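# Unlock and fold down the card table's standing leg

## Task

Release the lock on the one card-table leg that still stands upright, then swing that leg down until it lies flat against the table like its three already-folded neighbours; it must stay folded once the robot lets go.

## Robot and tools

ROBOT. Two xArm7 arms, left_arm and right_arm, each with seven revolute joints and a parallel two-finger gripper. Both bases sit on plates joined by a frame behind them; for clearance warnings a plate and its half of the frame count as part of that arm. Calibrated bases in the scene frame: left_arm at (-0.031, +0.418, +0.161) m, quat_wxyz (+1.000, 0, 0, +0.006); right_arm at (+0.022, -0.306, +0.161) m, quat_wxyz (+1.000, 0, 0, +0.018). Each base's +z points up.

FRAMES. Scene frame: origin at table-top height halfway between the nominal bases, +x out over the table, +z up, left_arm toward +y (arm names do not match image sides). Each arm's end_effector_position, end_effector_quat_wxyz, hand velocities and its wrist camera pose are given in that arm's own base frame; fixed cameras and the table use the scene frame. Reported hand poses may be off by a few centimetres, more when stretched out. end_effector_position is the point between closed finger pads, about 2 cm short of the tips; fingers point along gripper +z and open along its y axis. Closing pushes the tips roughly 10 mm further along +z.

JOINT ROW. Every row is one flat list of 16 numbers covering both arms: eight for left_arm, then eight for right_arm, even if only one arm should move. Per arm the order is: shoulder (joint2), forearm roll (joint5), wrist roll (joint7), elbow (joint4), waist (joint1), upper arm roll (joint3), wrist pitch (joint6), then gripper opening. The seven joint values are absolute target angles in radians, same convention as the Joint positions line. Stated ranges: waist -6.283..6.283, shoulder -2.059..2.094, upper arm roll -6.283..6.283, elbow -0.192..3.927, forearm roll -6.283..6.283, wrist pitch -1.693..3.142, wrist roll -6.283..6.283. A call is rejected if a target exceeds a range end by over 0.010 rad and lies further out than the current angle; true ends may differ by 0.010 rad, and a clipped joint gets a "joint sent to its limit" line. Opening is an absolute command on a -1 (closed) to +1 (fully open, 0.084 m pad gap) scale. Sending 0 is a real command, so to keep a gripper unchanged resend its current value from Tool commands; to hold a joint, resend its Joint targets value.

TOOLS.
- execute_actions(actions, cameras): actions is a list of actions; each action is a list of up to 15 rows, one row per 1/30 s control step, the last row held to fill 15 steps (0.5 s). An empty list just reports state and images. Each step the drive keeps targets within 0.692 rad of measured angles, limits joint speed to 3.14 rad/s, and scales targets back if the gripper would jump over 70 mm; long moves therefore need several actions.
- move(target, speed, blend, opening_speed, blocking, cameras): target is one 16-number row or a list of up to 15 rows (absolute joint goals), sharing at most 10 s. speed is rad/s for the joint with farthest to travel, 0.01 to 3.14, default 0.5, one value or one per target. blend (rad) rounds corners at intermediate targets. opening_speed (per second on the opening scale, at least 0.2) ramps finger commands. The first row's finger values are sent at the start, later rows' on arrival. blocking=false returns after about 0.5 s while motion continues; a new move replaces the running one. Paths do not avoid obstacles or the other arm.
- wait(seconds 0..10, cameras): holds last commands; a running move continues.
- stop(cameras): brakes a running move.
- zoom_image(camera, region=[x0,y0,x1,y1]) in pixels of the latest image, at most 504x504.
- clear_fault(arm): clears a reported torque fault on left_arm or right_arm.
- read_manual(section): licence texts only.
- finished_scene(scene): ends the current scene, given its number; irreversible.
Cameras: cam_high, cam_low, cam_left_wrist, cam_right_wrist, each 672x504; calibration matrices map the scene frame (or the carrying arm's base frame for wrist cameras) into OpenCV camera frames.

RESULTS. Joint positions / Joint velocities: one block per arm in the row order, plus pad gap (m, m/s); "within noise" means the arm is still. Joint targets: angles currently being driven toward. Tool commands: current gripper commands. grip_measured: measured opening on the command scale; to hold something command clearly below it. Joint torques: total drive output in row order, with offsets and noise; positive means toward larger angles. Action calls also list joint positions at some steps. A move adds a "move:" line: done, off_target (resting more than 0.01 rad from goal), moving, held or fault, plus limits=held if steps were withheld. "joint command not followed" means the inter-arm clearance check altered targets.

SAFETY. Contact torque limits (N m): waist 40.8, shoulder 41, upper arm roll 26.1, elbow 26.1, forearm roll 26.1, wrist pitch 14, wrist roll 14.7; reaching one, or a motor saturating for 1 s, causes a TORQUE FAULT that stops the arm until clear_fault. Straining, holding loads or stretching heats motors: MOTOR HOT appears near 65 °C and at 80 °C an OVER-TEMPERATURE FAULT brakes the arm for 30 s or more. Gripper force is about 24 N per pad. Avoid arm-to-arm collisions or squeezing the other gripper, fast impacts, hard shoves against the table, dropping or releasing moving parts, and knocking the table or anything out of the workspace. Objects may occasionally be nudged by outside disturbances. Approach slowly, press gently, and check camera images before declaring the job finished.

Each tool is called after ">>>" as name(argument=value, ...) on one line, values as JSON.

## Session

>>> execute_actions(actions=[])

>>> zoom_image(camera="cam_low", region=[180, 80, 520, 400])

>>> zoom_image(camera="cam_high", region=[200, 100, 500, 350])

Scene clock: 0.00 s.
left_arm: end_effector_position=(+0.5033, -0.2135, +0.2164) grip_measured=+1.00 end_effector_quat_wxyz=(-0.017, +0.917, -0.399, -0.005) | right_arm: end_effector_position=(+0.2875, -0.5435, +0.1404) grip_measured=+1.00 end_effector_quat_wxyz=(+0.015, +0.770, -0.322, +0.550)
Joint names: [shoulder, forearm roll, wrist roll, elbow, waist, upper arm roll, wrist pitch]
Joint positions: left_arm=[0.273 -0.012 0.426 1.426 -0.566 0.172 1.167 0.084] | right_arm=[0.776 -1.397 0.868 1.262 -1.658 0.197 -0.872 0.084]
Joint velocities: within noise
Joint torques (N m): no reading
Motor temperatures (°C): left_arm=[35 38 37 33 38 37 36] | right_arm=[35 35 40 40 39 34 37]
Joint targets: left_arm=[0.273 -0.012 0.426 1.426 -0.566 0.172 1.167] | right_arm=[0.776 -1.397 0.868 1.262 -1.658 0.197 -0.872]
Tool commands: left_gripper/opening=+1.0 right_gripper/opening=+1.0

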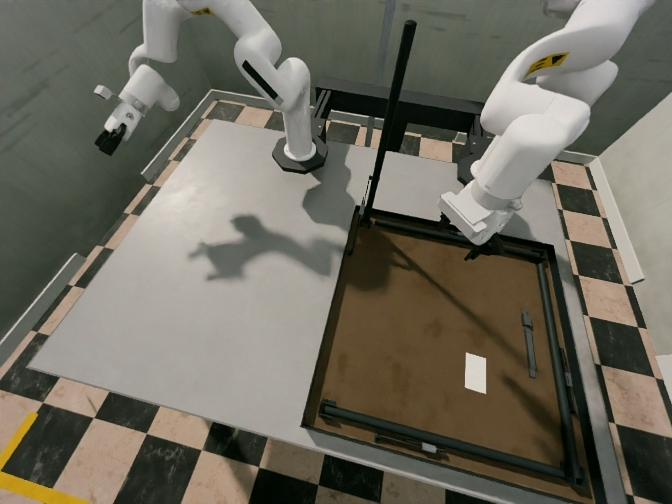

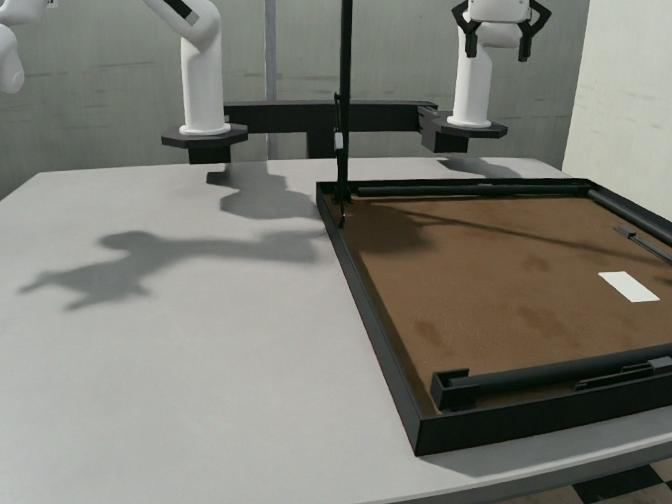

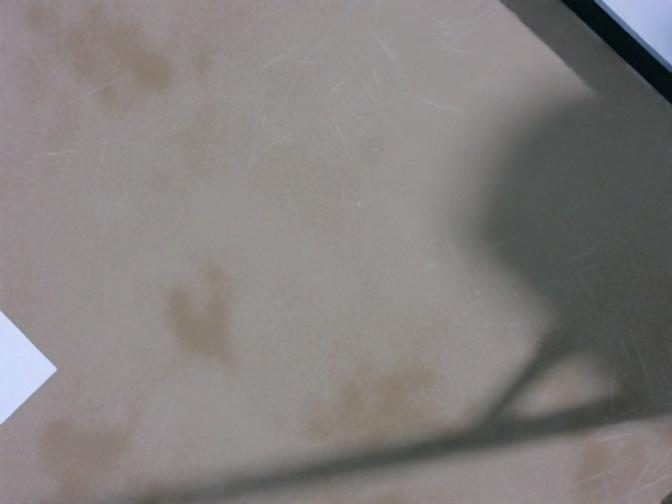

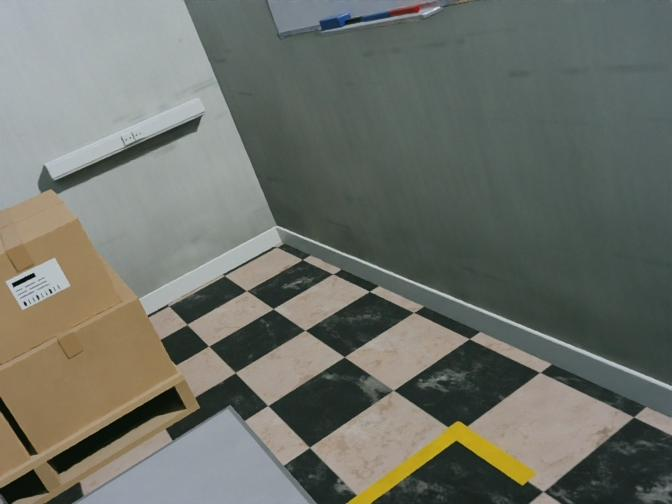

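Scaled by 1.482 from the camera's 672x504 image, which has a finer 960x720 frame.

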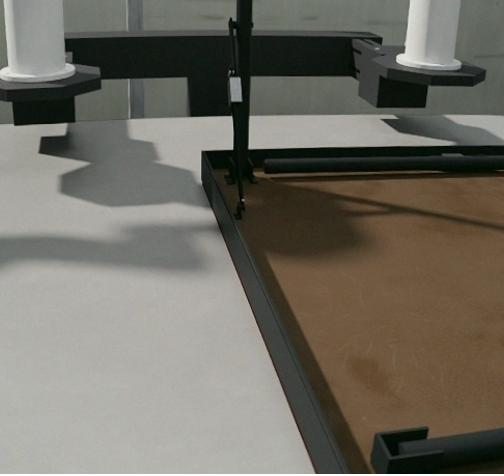

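Scaled by 1.680 from the camera's 672x504 image, which has a finer 960x720 frame.

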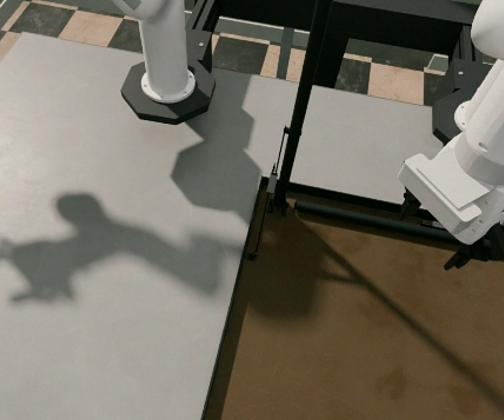

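>>> move(target=[0.646,0,0,0.399,-0.83,0,-1.147,1,0.776,-1.397,0.868,1.262,-1.658,0.197,-0.872,1])

>>> zoom_image(camera="cam_low", region=[290, 80, 400, 250])

>>> zoom_image(camera="cam_low", region=[420, 320, 672, 430])

Scene clock: 49.60 s.
left_arm: end_effector_position=(+0.3064, -0.3350, +0.0215) grip_measured=+1.00 end_effector_quat_wxyz=(+0.175, +0.824, -0.363, +0.398) | right_arm: end_effector_position=(+0.2875, -0.5433, +0.1402) grip_measured=+1.00 end_effector_quat_wxyz=(+0.015, +0.771, -0.322, +0.550)
Joint names: [shoulder, forearm roll, wrist roll, elbow, waist, upper arm roll, wrist pitch]
Joint positions: left_arm=[0.646 0 0 0.399 -0.83 0 -1.147 0.084] | right_arm=[0.776 -1.397 0.868 1.262 -1.658 0.197 -0.872 0.084]
Joint velocities: within noise
Joint torques (N m): left_arm=[-16.83 1.42 -1.73 0.86 -9.56 -3.88 -4.88] | right_arm=[-20.17 3.14 -1.13 9.1 3.28 1.58 -2.63]
Motor temperatures (°C): left_arm=[37 38 37 40 38 37 37] | right_arm=[37 35 40 43 39 34 38]
Joint targets: left_arm=[0.646 0.000 0.000 0.399 -0.830 0.000 -1.147] | right_arm=[0.776 -1.397 0.868 1.262 -1.658 0.197 -0.872]
move: done
camera_calibration:
cam_left_wrist: T_world_to_cam=[[-0.746521, -0.665326, 0.00695088, 0.0363309], [-0.420883, 0.464104, -0.779401, 0.367805], [0.515329, -0.584765, -0.626487, -0.208801], [0, 0, 0, 1]] pos_world=[0.289526, -0.268627, 0.155604]
cam_right_wrist: T_world_to_cam=[[-0.51027, -0.797591, -0.321672, -0.210294], [-0.189244, 0.468997, -0.862687, 0.494747], [0.838934, -0.379329, -0.390254, -0.259969], [0, 0, 0, 1]] pos_world=[0.204417, -0.498378, 0.257712]

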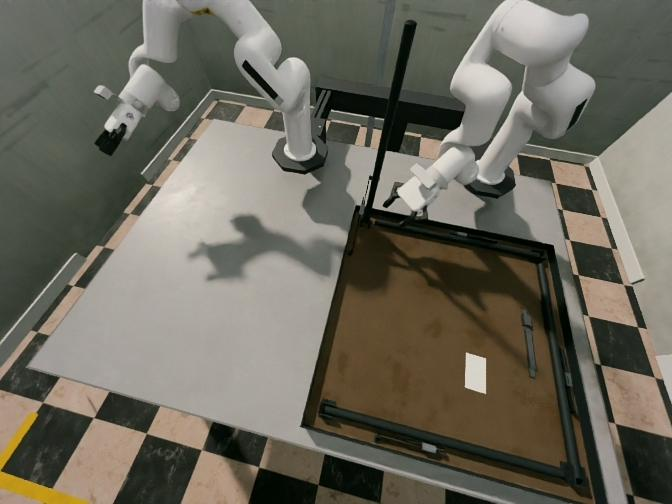

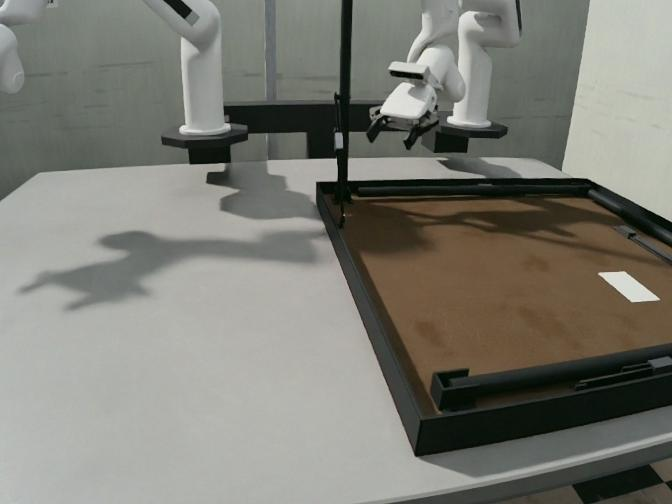

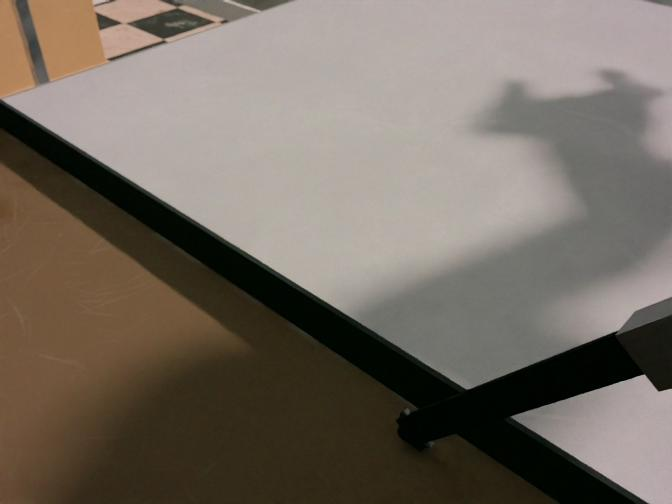

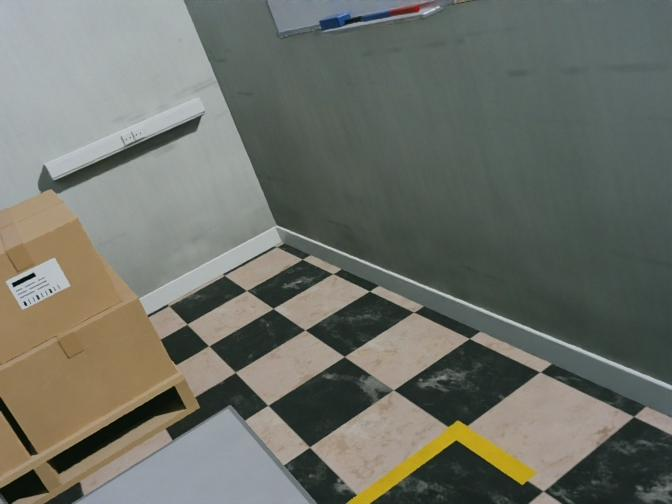

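Scaled by 2.965 from the camera's 672x504 image, which has a finer 960x720 frame.

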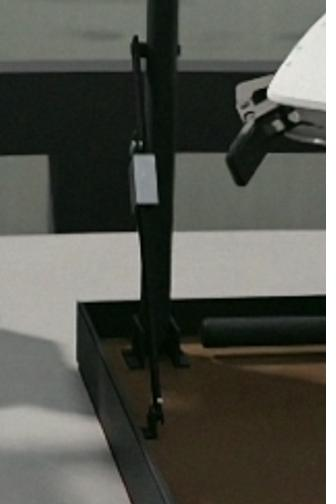

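Scaled by 2.000 from the camera's 672x504 image, which has a finer 960x720 frame.

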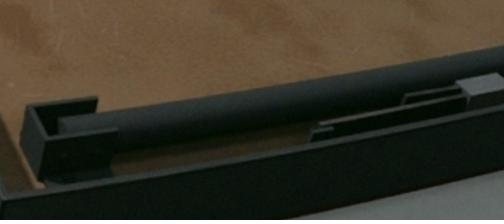

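>>> move(target=[0.673,0,0,0.114,-0.95,0,-1.559,1,0.776,-1.397,0.868,1.262,-1.658,0.197,-0.872,1])

>>> zoom_image(camera="cam_left_wrist", region=[300, 0, 672, 450])

Scene clock: 59.33 s.
left_arm: end_effector_position=(+0.2097, -0.2932, +0.0600) grip_measured=+1.00 end_effector_quat_wxyz=(+0.219, +0.780, -0.401, +0.426) | right_arm: end_effector_position=(+0.2875, -0.5433, +0.1402) grip_measured=+1.00 end_effector_quat_wxyz=(+0.015, +0.771, -0.322, +0.550)
Joint names: [shoulder, forearm roll, wrist roll, elbow, waist, upper arm roll, wrist pitch]
Joint positions: left_arm=[0.673 0 0 0.114 -0.95 0 -1.559 0.084] | right_arm=[0.776 -1.397 0.868 1.262 -1.658 0.197 -0.872 0.084]
Joint velocities: within noise
Joint torques (N m): left_arm=[-12.16 1.05 -1.47 -3.89 -9.79 -3.27 -4.9] | right_arm=[-20.94 2.94 -1.13 10.13 2.98 1.86 -2.94]
Motor temperatures (°C): left_arm=[37 38 37 38 38 37 37] | right_arm=[37 35 40 42 39 34 38]
Joint targets: left_arm=[0.673 0.000 0.000 0.114 -0.950 0.000 -1.559] | right_arm=[0.776 -1.397 0.868 1.262 -1.658 0.197 -0.872]
move: done
camera_calibration:
cam_left_wrist: T_world_to_cam=[[-0.821116, -0.570733, 0.00568561, 0.0352097], [-0.315278, 0.445243, -0.838068, 0.313579], [0.475781, -0.689944, -0.545536, -0.137796], [0, 0, 0, 1]] pos_world=[0.193337, -0.214595, 0.187427]
cam_right_wrist: T_world_to_cam=[[-0.51028, -0.797567, -0.321716, -0.210269], [-0.189218, 0.469038, -0.86267, 0.494758], [0.838935, -0.379329, -0.390254, -0.259968], [0, 0, 0, 1]] pos_world=[0.204417, -0.498377, 0.257712]

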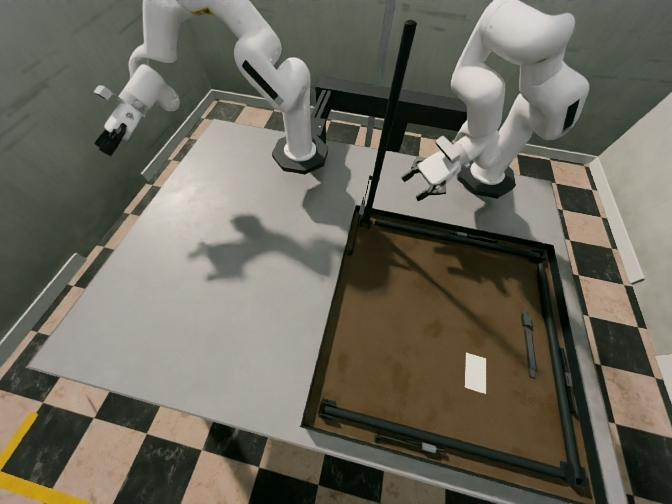

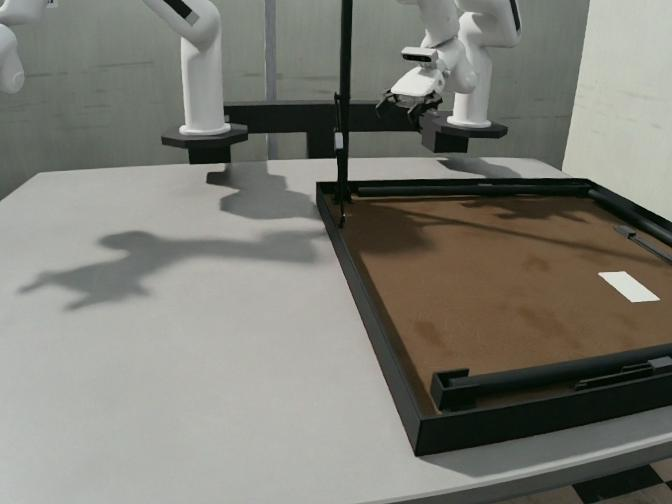

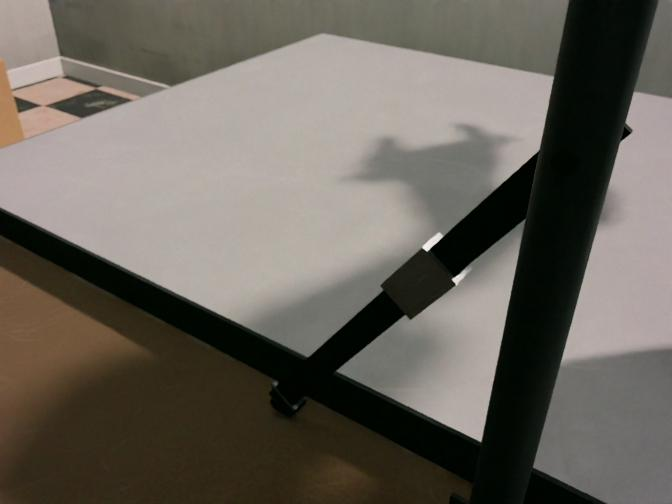

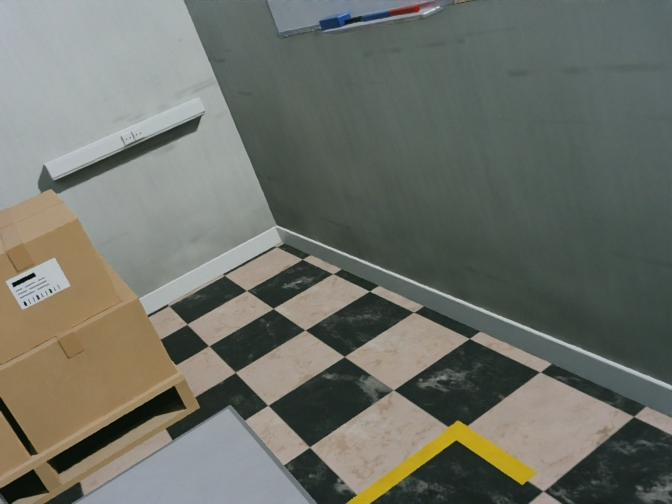

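Scaled by 1.120 from the camera's 672x504 image, which has a finer 960x720 frame.

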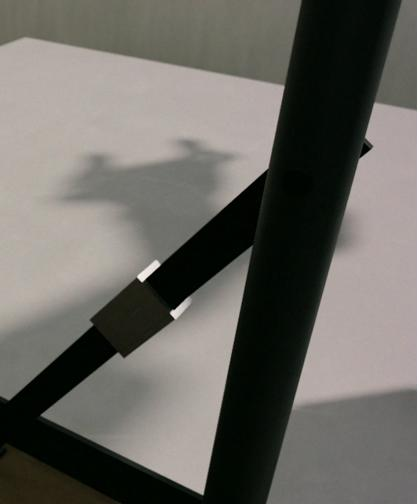

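>>> zoom_image(camera="cam_left_wrist", region=[360, 200, 500, 340])

>>> zoom_image(camera="cam_low", region=[555, 340, 672, 400])

>>> zoom_image(camera="cam_high", region=[360, 420, 480, 480])

>>> zoom_image(camera="cam_high", region=[540, 320, 600, 420])

>>> zoom_image(camera="cam_high", region=[340, 160, 400, 260])

Scaled by 3.600 from the camera's 672x504 image, which has a finer 960x720 frame.

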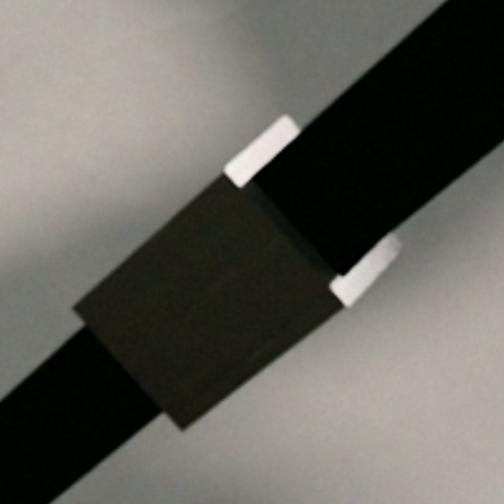

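Scaled by 4.308 from the camera's 672x504 image, which has a finer 960x720 frame.

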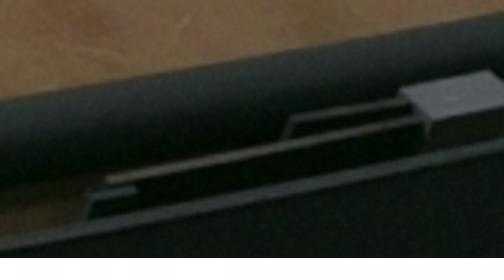

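Scaled by 4.200 from the camera's 672x504 image, which has a finer 960x720 frame.

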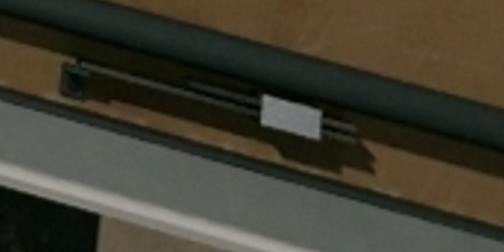

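Scaled by 5.040 from the camera's 672x504 image, which has a finer 960x720 frame.

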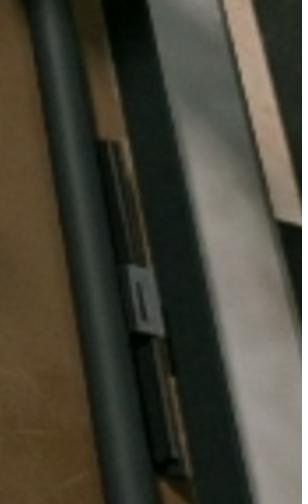

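Scaled by 5.040 from the camera's 672x504 image, which has a finer 960x720 frame.

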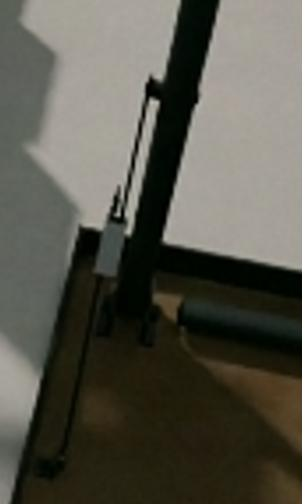

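>>> move(target=[0.673,0,0,0.114,-0.95,0,-1.559,1,1.303,-1.837,-0.98,0.967,-0.317,0,-1.48,1], speed=0.7)

>>> zoom_image(camera="cam_low", region=[250, 80, 420, 250])

Scene clock: 118.20 s.
left_arm: end_effector_position=(+0.2097, -0.2932, +0.0600) grip_measured=+1.00 end_effector_quat_wxyz=(+0.219, +0.780, -0.401, +0.426) | right_arm: end_effector_position=(+0.2772, +0.1703, +0.0172) grip_measured=+1.00 end_effector_quat_wxyz=(-0.301, +0.324, +0.628, +0.640)
Joint names: [shoulder, forearm roll, wrist roll, elbow, waist, upper arm roll, wrist pitch]
Joint positions: left_arm=[0.673 0 0 0.114 -0.95 0 -1.559 0.084] | right_arm=[1.303 -1.837 -0.98 0.967 -0.317 0 -1.48 0.084]
Joint velocities: within noise
Joint torques (N m): left_arm=[-14.13 0.61 -1.02 -1.14 -7.96 -2.43 -3.07] | right_arm=[-14.54 -2.27 -1.19 -6 3.16 -0.69 -2.75]
Motor temperatures (°C): left_arm=[36 38 37 34 38 37 38] | right_arm=[37 35 40 42 39 34 40]
Joint targets: left_arm=[0.673 0.000 0.000 0.114 -0.950 0.000 -1.559] | right_arm=[1.303 -1.837 -0.980 0.967 -0.317 0.000 -1.480]
move: done
camera_calibration:
cam_left_wrist: T_world_to_cam=[[-0.821169, -0.570657, 0.00564706, 0.0351613], [-0.315189, 0.44526, -0.838093, 0.313538], [0.475749, -0.689996, -0.545499, -0.13776], [0, 0, 0, 1]] pos_world=[0.193237, -0.214595, 0.187427]
cam_right_wrist: T_world_to_cam=[[0.78526, -0.028278, 0.61852, -0.192282], [0.6183, -0.0169794, -0.785758, -0.0903532], [0.0327218, 0.999456, 0.00415102, -0.0466557], [0, 0, 0, 1]] pos_world=[0.208383, 0.0396589, 0.0481279]

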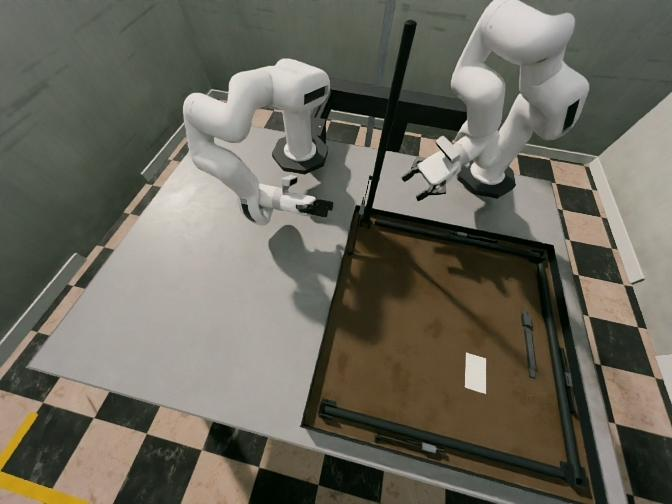

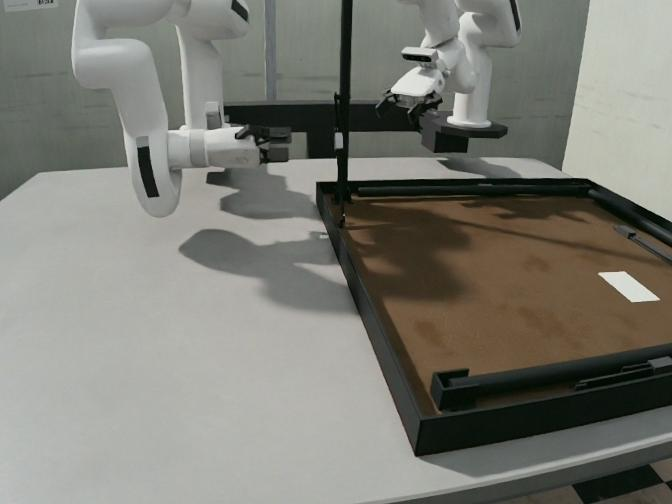

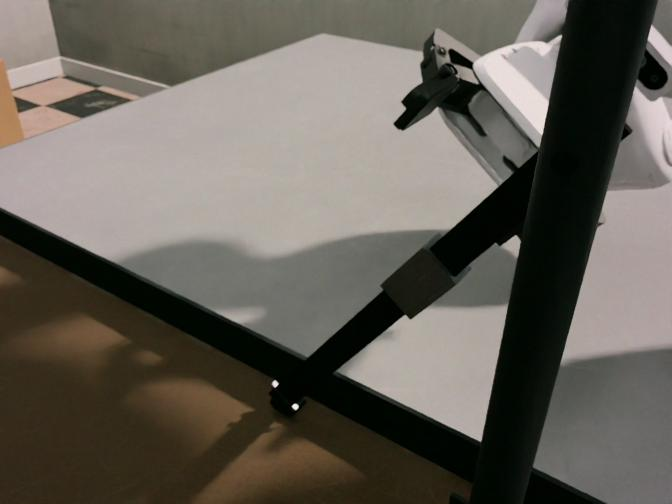

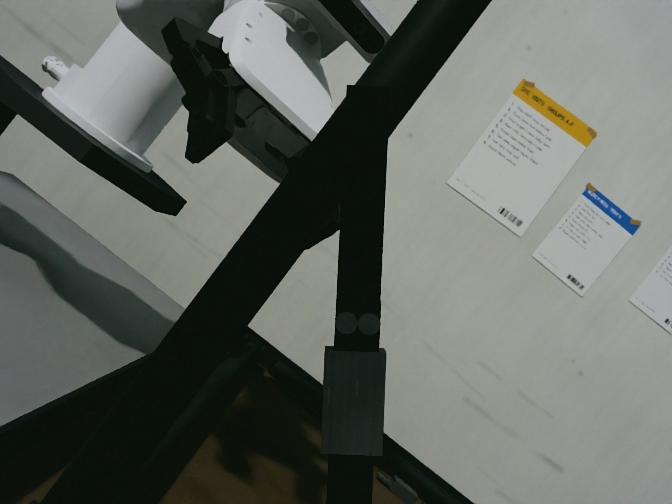

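Scaled by 2.965 from the camera's 672x504 image, which has a finer 960x720 frame.

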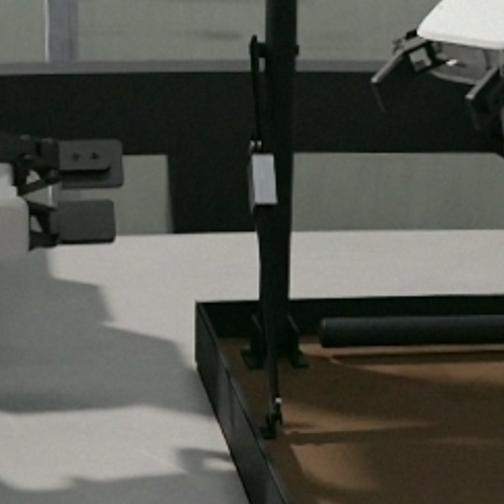

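>>> zoom_image(camera="cam_right_wrist", region=[290, 280, 430, 504])

>>> zoom_image(camera="cam_low", region=[320, 80, 360, 160])

>>> zoom_image(camera="cam_low", region=[600, 210, 672, 270])

>>> zoom_image(camera="cam_low", region=[440, 170, 540, 200])

Scaled by 2.250 from the camera's 672x504 image, which has a finer 960x720 frame.

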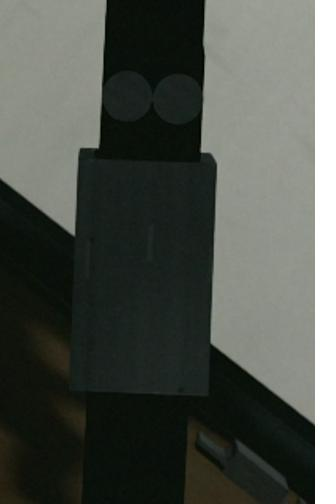

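Scaled by 6.300 from the camera's 672x504 image, which has a finer 960x720 frame.

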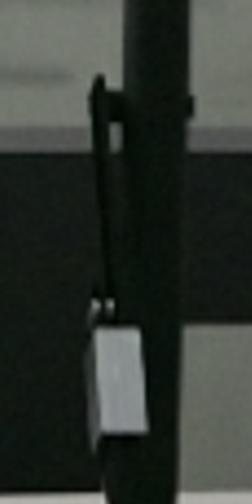

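Scaled by 7.000 from the camera's 672x504 image, which has a finer 960x720 frame.

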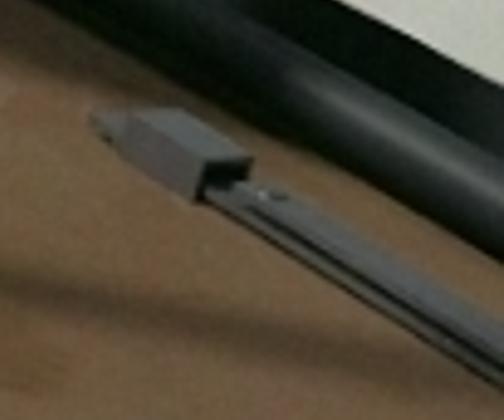

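Scaled by 5.040 from the camera's 672x504 image, which has a finer 960x720 frame.

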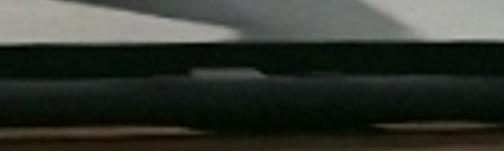

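>>> move(target=[0.673,0,0,0.114,-0.95,0,-1.559,1,1.348,-1.685,-1.09,0.918,-0.161,0,-1.519,0.3])

Scene clock: 141.27 s.
left_arm: end_effector_position=(+0.2097, -0.2932, +0.0600) grip_measured=+1.00 end_effector_quat_wxyz=(+0.219, +0.780, -0.401, +0.426) | right_arm: end_effector_position=(+0.2626, +0.2140, +0.0062) grip_measured=+0.29 end_effector_quat_wxyz=(-0.299, +0.321, +0.630, +0.641)
Joint names: [shoulder, forearm roll, wrist roll, elbow, waist, upper arm roll, wrist pitch]
Joint positions: left_arm=[0.673 0 0 0.114 -0.95 0 -1.559 0.084] | right_arm=[1.348 -1.685 -1.09 0.918 -0.161 0 -1.519 0.056]
Joint velocities: within noise
Joint torques (N m): left_arm=[-15.15 0.37 -0.72 -1.03 -7.18 -1.78 -2.02] | right_arm=[-13.94 1.47 -1.1 -7.22 3.02 0.75 -2.83]
Motor temperatures (°C): left_arm=[36 38 37 34 38 37 37] | right_arm=[37 35 40 41 39 34 40]
Joint targets: left_arm=[0.673 0.000 0.000 0.114 -0.950 0.000 -1.559] | right_arm=[1.348 -1.685 -1.090 0.918 -0.161 0.000 -1.519]
move: done
camera_calibration:
cam_left_wrist: T_world_to_cam=[[-0.821169, -0.570657, 0.00564706, 0.0351613], [-0.315189, 0.44526, -0.838093, 0.313538], [0.475749, -0.689996, -0.545499, -0.13776], [0, 0, 0, 1]] pos_world=[0.193237, -0.214595, 0.187427]
cam_right_wrist: T_world_to_cam=[[0.781034, -0.0274199, 0.623886, -0.171788], [0.623666, -0.0170097, -0.781506, -0.0906761], [0.0320409, 0.999479, 0.00381571, -0.0896598], [0, 0, 0, 1]] pos_world=[0.193597, 0.0833603, 0.0366546]

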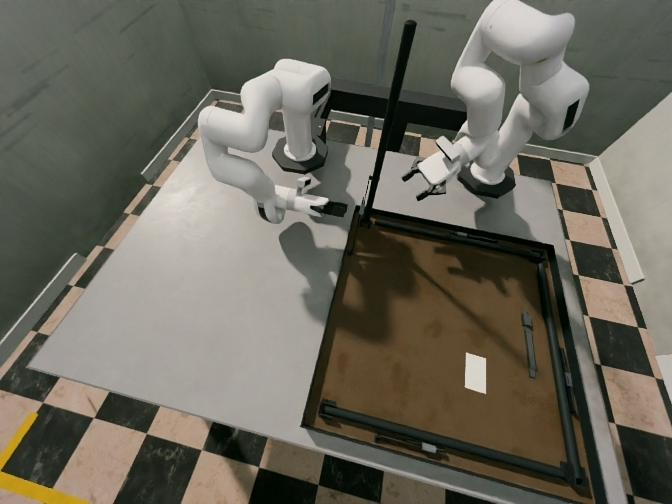

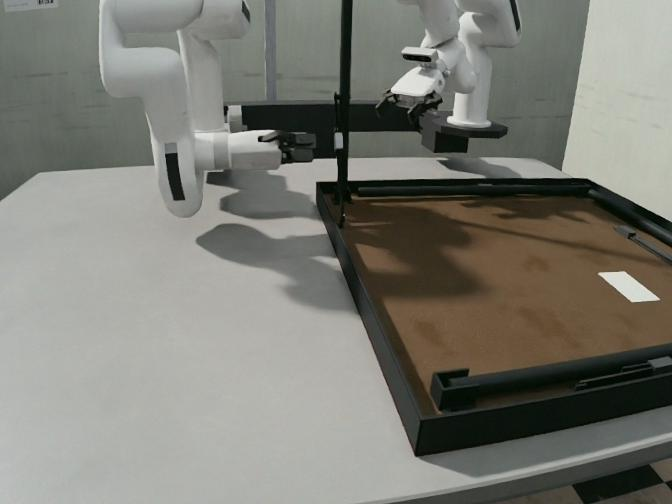

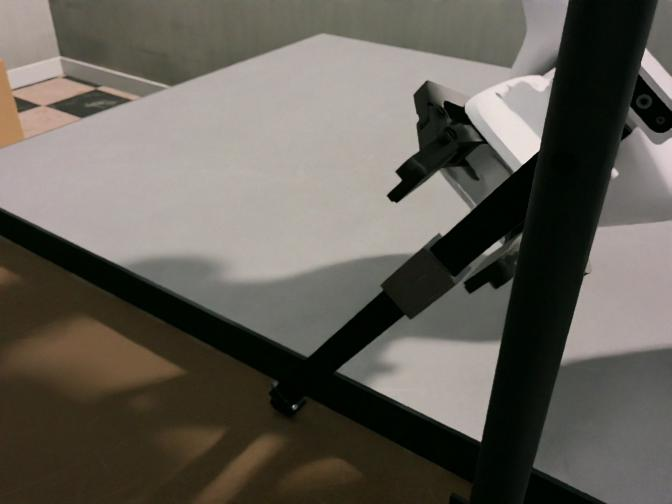

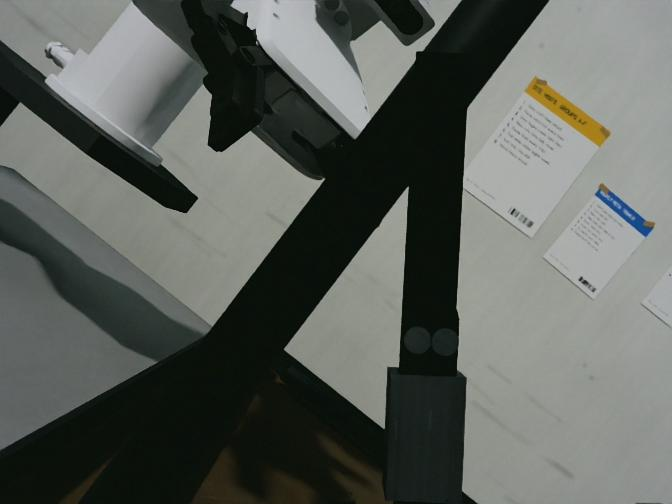

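>>> move(target=[0.673,0,0,0.114,-0.95,0,-1.559,1,1.338,-1.4635,-1.12,0.882,0.084,0,-1.6234,0.0], speed=0.25)

>>> zoom_image(camera="cam_left_wrist", region=[340, 150, 580, 350])

Scene clock: 154.00 s.
left_arm: end_effector_position=(+0.2097, -0.2932, +0.0600) grip_measured=+1.00 end_effector_quat_wxyz=(+0.219, +0.780, -0.401, +0.426) | right_arm: end_effector_position=(+0.2574, +0.2682, +0.0102) grip_measured=-0.01 end_effector_quat_wxyz=(-0.298, +0.320, +0.630, +0.642)
Joint names: [shoulder, forearm roll, wrist roll, elbow, waist, upper arm roll, wrist pitch]
Joint positions: left_arm=[0.673 0 0 0.114 -0.95 0 -1.559 0.084] | right_arm=[1.338 -1.464 -1.12 0.882 0.084 0 -1.623 0.044]
Joint velocities: within noise
Joint torques (N m): left_arm=[-16.22 0.08 -0.35 -0.84 -5.83 -1.08 -2.24] | right_arm=[-20.05 1.44 -1.21 -7.15 3.34 2.1 -2.82]
Motor temperatures (°C): left_arm=[36 38 37 34 38 37 37] | right_arm=[37 35 40 41 39 34 40]
Joint targets: left_arm=[0.673 0.000 0.000 0.114 -0.950 0.000 -1.559] | right_arm=[1.338 -1.464 -1.120 0.882 0.084 0.000 -1.623]
move: done
camera_calibration:
cam_left_wrist: T_world_to_cam=[[-0.821169, -0.570657, 0.00564706, 0.0351613], [-0.315189, 0.44526, -0.838093, 0.313538], [0.475749, -0.689996, -0.545499, -0.13776], [0, 0, 0, 1]] pos_world=[0.193237, -0.214595, 0.187427]
cam_right_wrist: T_world_to_cam=[[0.778638, -0.0270413, 0.62689, -0.168349], [0.626664, -0.0172015, -0.7791, -0.08417], [0.0318513, 0.999486, 0.0035521, -0.143634], [0, 0, 0, 1]] pos_world=[0.188404, 0.13756, 0.0404698]

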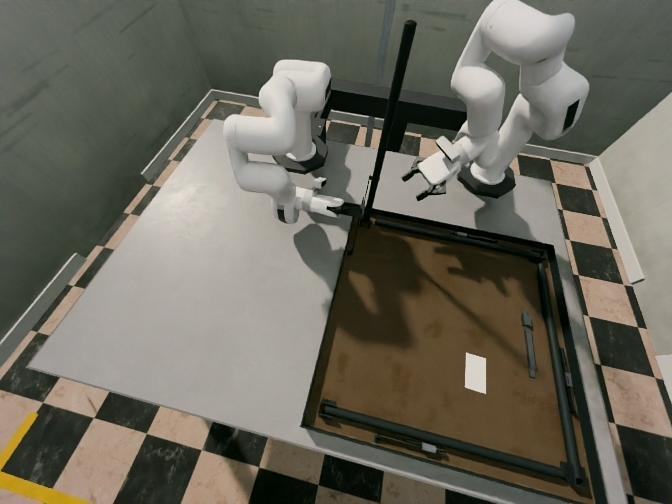

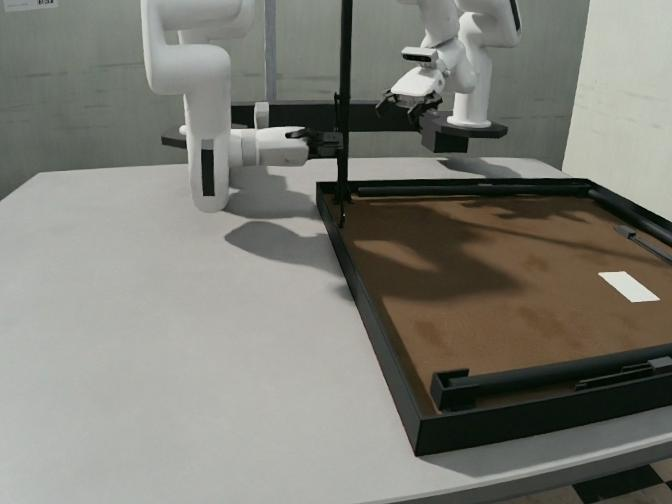

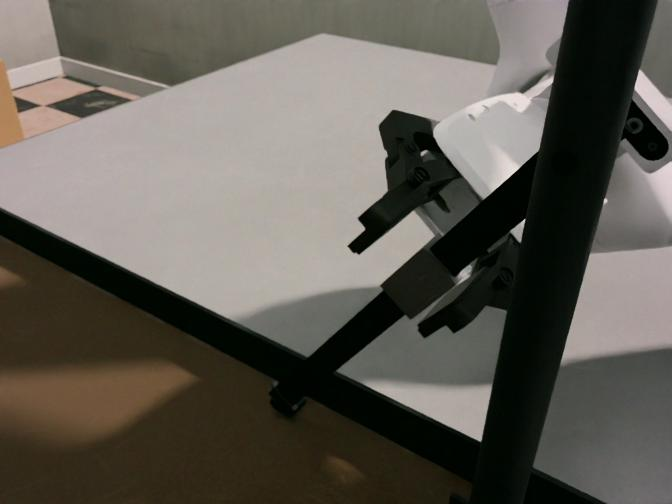

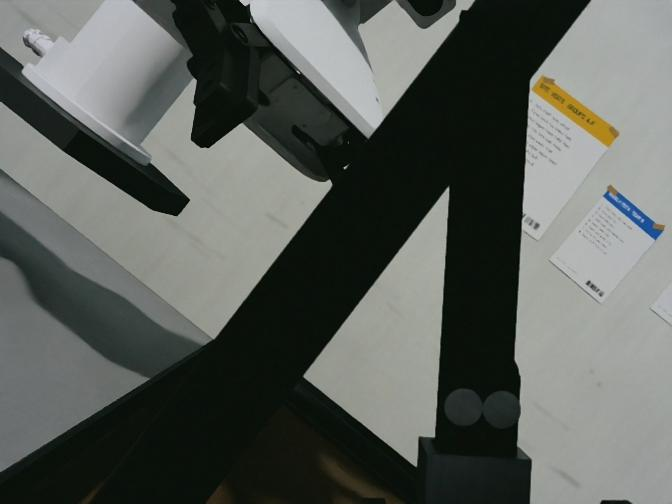

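Scaled by 2.100 from the camera's 672x504 image, which has a finer 960x720 frame.

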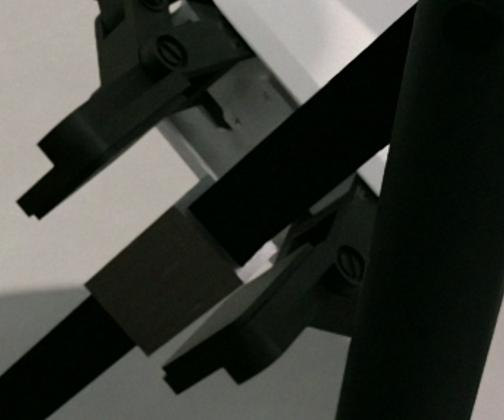

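>>> move(target=[[0.673,0,0,0.114,-0.95,0,-1.559,1,1.3484,-1.461,-1.129,0.8835,0.087,0,-1.6257,0.0],[0.673,0,0,0.114,-0.95,0,-1.559,1,1.3484,-1.461,-1.129,0.8835,0.087,0,-1.6257,-0.9]], speed=0.2, opening_speed=0.6)

>>> move(target=[0.673,0,0,0.114,-0.95,0,-1.559,1,1.4256,-1.4656,-1.059,1.0304,0.078,0,-1.6145,-0.9], speed=0.06)

>>> zoom_image(camera="cam_left_wrist", region=[240, 100, 580, 430])

Scene clock: 168.77 s.
left_arm: end_effector_position=(+0.2097, -0.2932, +0.0600) grip_measured=+1.00 end_effector_quat_wxyz=(+0.219, +0.780, -0.401, +0.426) | right_arm: end_effector_position=(+0.2551, +0.2686, +0.0076) grip_measured=-0.50 end_effector_quat_wxyz=(-0.297, +0.320, +0.631, +0.642)
Joint names: [shoulder, forearm roll, wrist roll, elbow, waist, upper arm roll, wrist pitch]
Joint positions: left_arm=[0.673 0 0 0.114 -0.95 0 -1.559 0.084] | right_arm=[1.348 -1.461 -1.129 0.884 0.087 0 -1.626 0.022]
Joint velocities: within noise
Joint torques (N m): left_arm=[-17.75 -0.35 0.05 -1.04 -4.77 -0.25 -2.33] | right_arm=[-16.59 1.18 -1.15 1.42 2.61 -0.32 -2.48]
Motor temperatures (°C): left_arm=[36 38 37 34 38 37 37] | right_arm=[37 35 40 41 39 34 40]
Joint targets: left_arm=[0.673 0.000 0.000 0.114 -0.950 0.000 -1.559] | right_arm=[1.348 -1.461 -1.129 0.883 0.087 0.000 -1.626]
move: done
camera_calibration:
cam_left_wrist: T_world_to_cam=[[-0.821169, -0.570657, 0.00564706, 0.0351613], [-0.315189, 0.44526, -0.838093, 0.313538], [0.475749, -0.689996, -0.545499, -0.13776], [0, 0, 0, 1]] pos_world=[0.193237, -0.214595, 0.187427]
cam_right_wrist: T_world_to_cam=[[0.778456, -0.0270689, 0.627115, -0.164749], [0.62688, -0.0174887, -0.778919, -0.0847691], [0.0320519, 0.999481, 0.00335479, -0.143976], [0, 0, 0, 1]] pos_world=[0.186004, 0.137959, 0.0377711]

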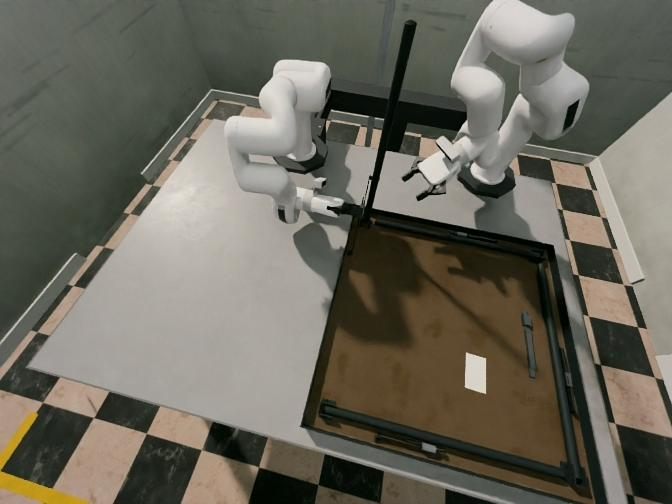

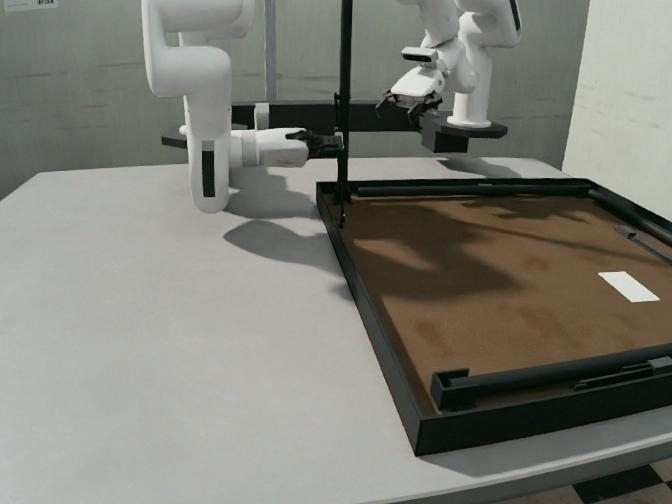

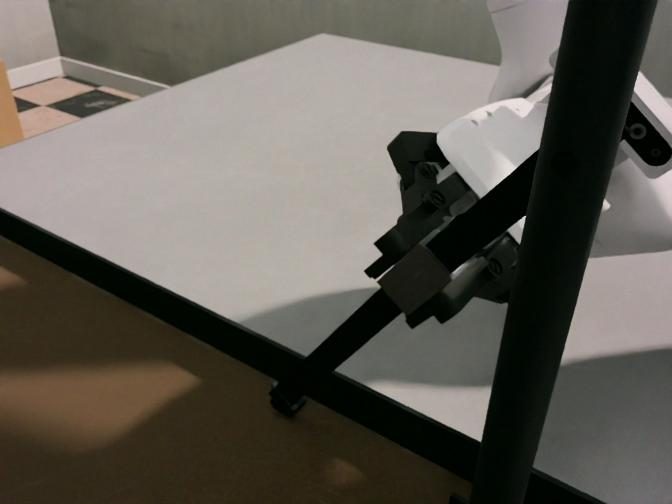

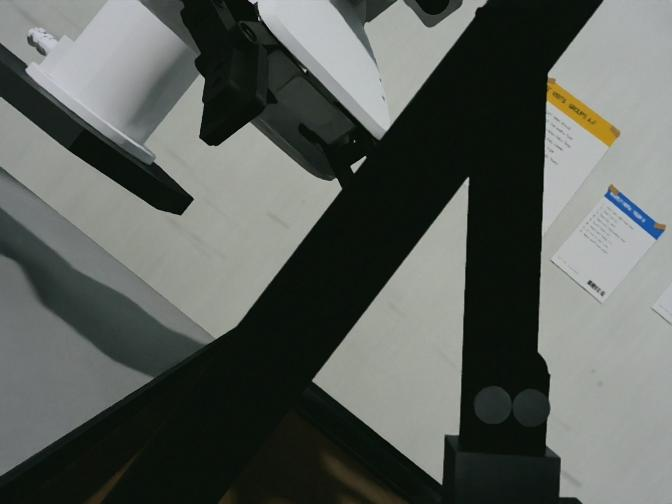

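Scene clock: 171.67 s.
left_arm: end_effector_position=(+0.2097, -0.2932, +0.0600) grip_measured=+1.00 end_effector_quat_wxyz=(+0.219, +0.780, -0.401, +0.426) | right_arm: end_effector_position=(+0.2745, +0.2688, -0.0182) grip_measured=-0.50 end_effector_quat_wxyz=(-0.298, +0.320, +0.630, +0.641)
Joint names: [shoulder, forearm roll, wrist roll, elbow, waist, upper arm roll, wrist pitch]
Joint positions: left_arm=[0.673 0 0 0.114 -0.95 0 -1.559 0.084] | right_arm=[1.425 -1.466 -1.059 1.03 0.078 0 -1.615 0.022]
Joint velocities: within noise
Joint torques (N m): left_arm=[-18.2 -0.54 0.24 -0.85 -4.12 -0.04 -2.55] | right_arm=[-15 2.64 1.24 9.4 -2.84 0.35 2.84]
Motor temperatures (°C): left_arm=[36 38 37 34 38 37 37] | right_arm=[37 35 40 41 39 34 40]
Joint targets: left_arm=[0.673 0.000 0.000 0.114 -0.950 0.000 -1.559] | right_arm=[1.426 -1.466 -1.059 1.030 0.078 0.000 -1.615]
move: done
camera_calibration:
cam_left_wrist: T_world_to_cam=[[-0.821169, -0.570657, 0.00564706, 0.0351613], [-0.315189, 0.44526, -0.838093, 0.313538], [0.475749, -0.689996, -0.545499, -0.13776], [0, 0, 0, 1]] pos_world=[0.193237, -0.214595, 0.187427]
cam_right_wrist: T_world_to_cam=[[0.779077, -0.0272342, 0.626337, -0.163898], [0.626099, -0.0175926, -0.779545, -0.116827], [0.0322491, 0.999474, 0.00334532, -0.144753], [0, 0, 0, 1]] pos_world=[0.205502, 0.138158, 0.0120673]

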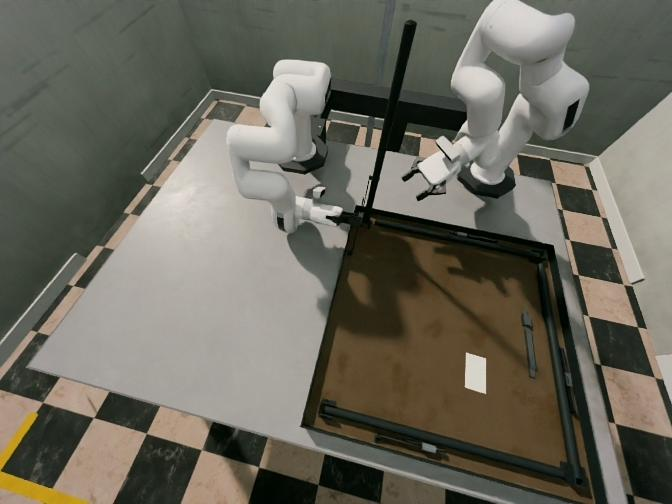

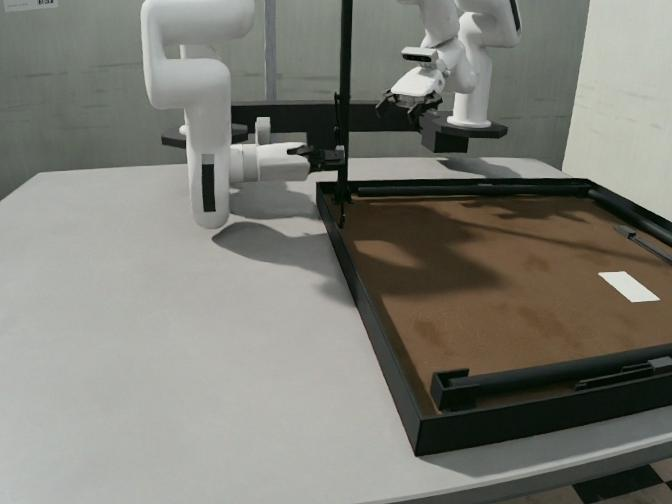

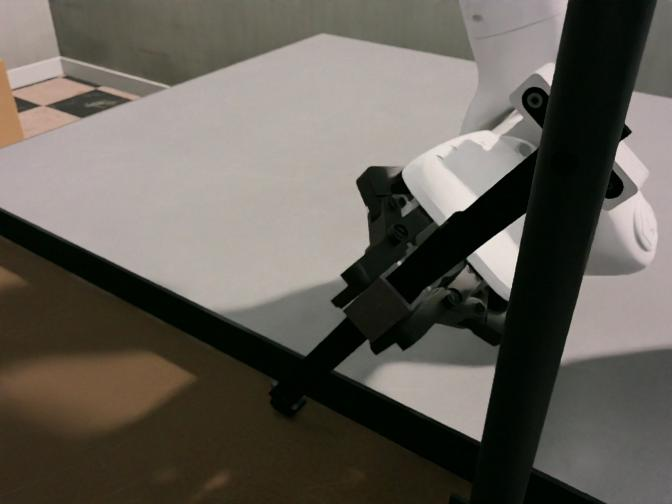

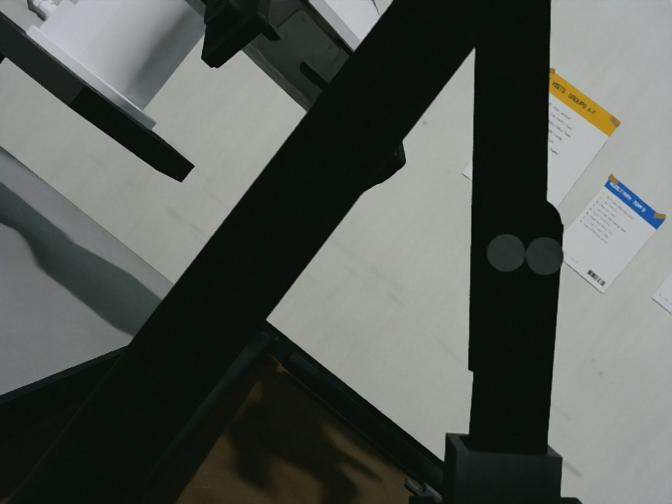

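Scaled by 1.482 from the camera's 672x504 image, which has a finer 960x720 frame.

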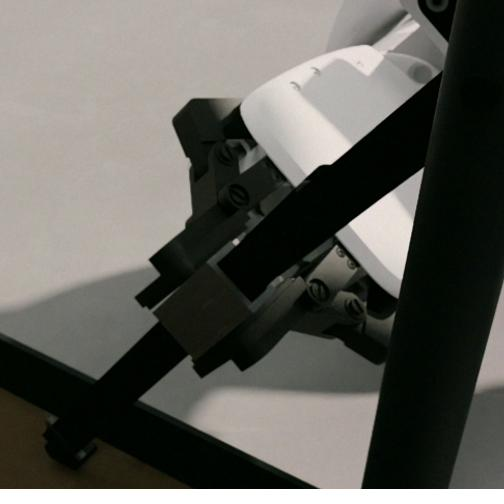

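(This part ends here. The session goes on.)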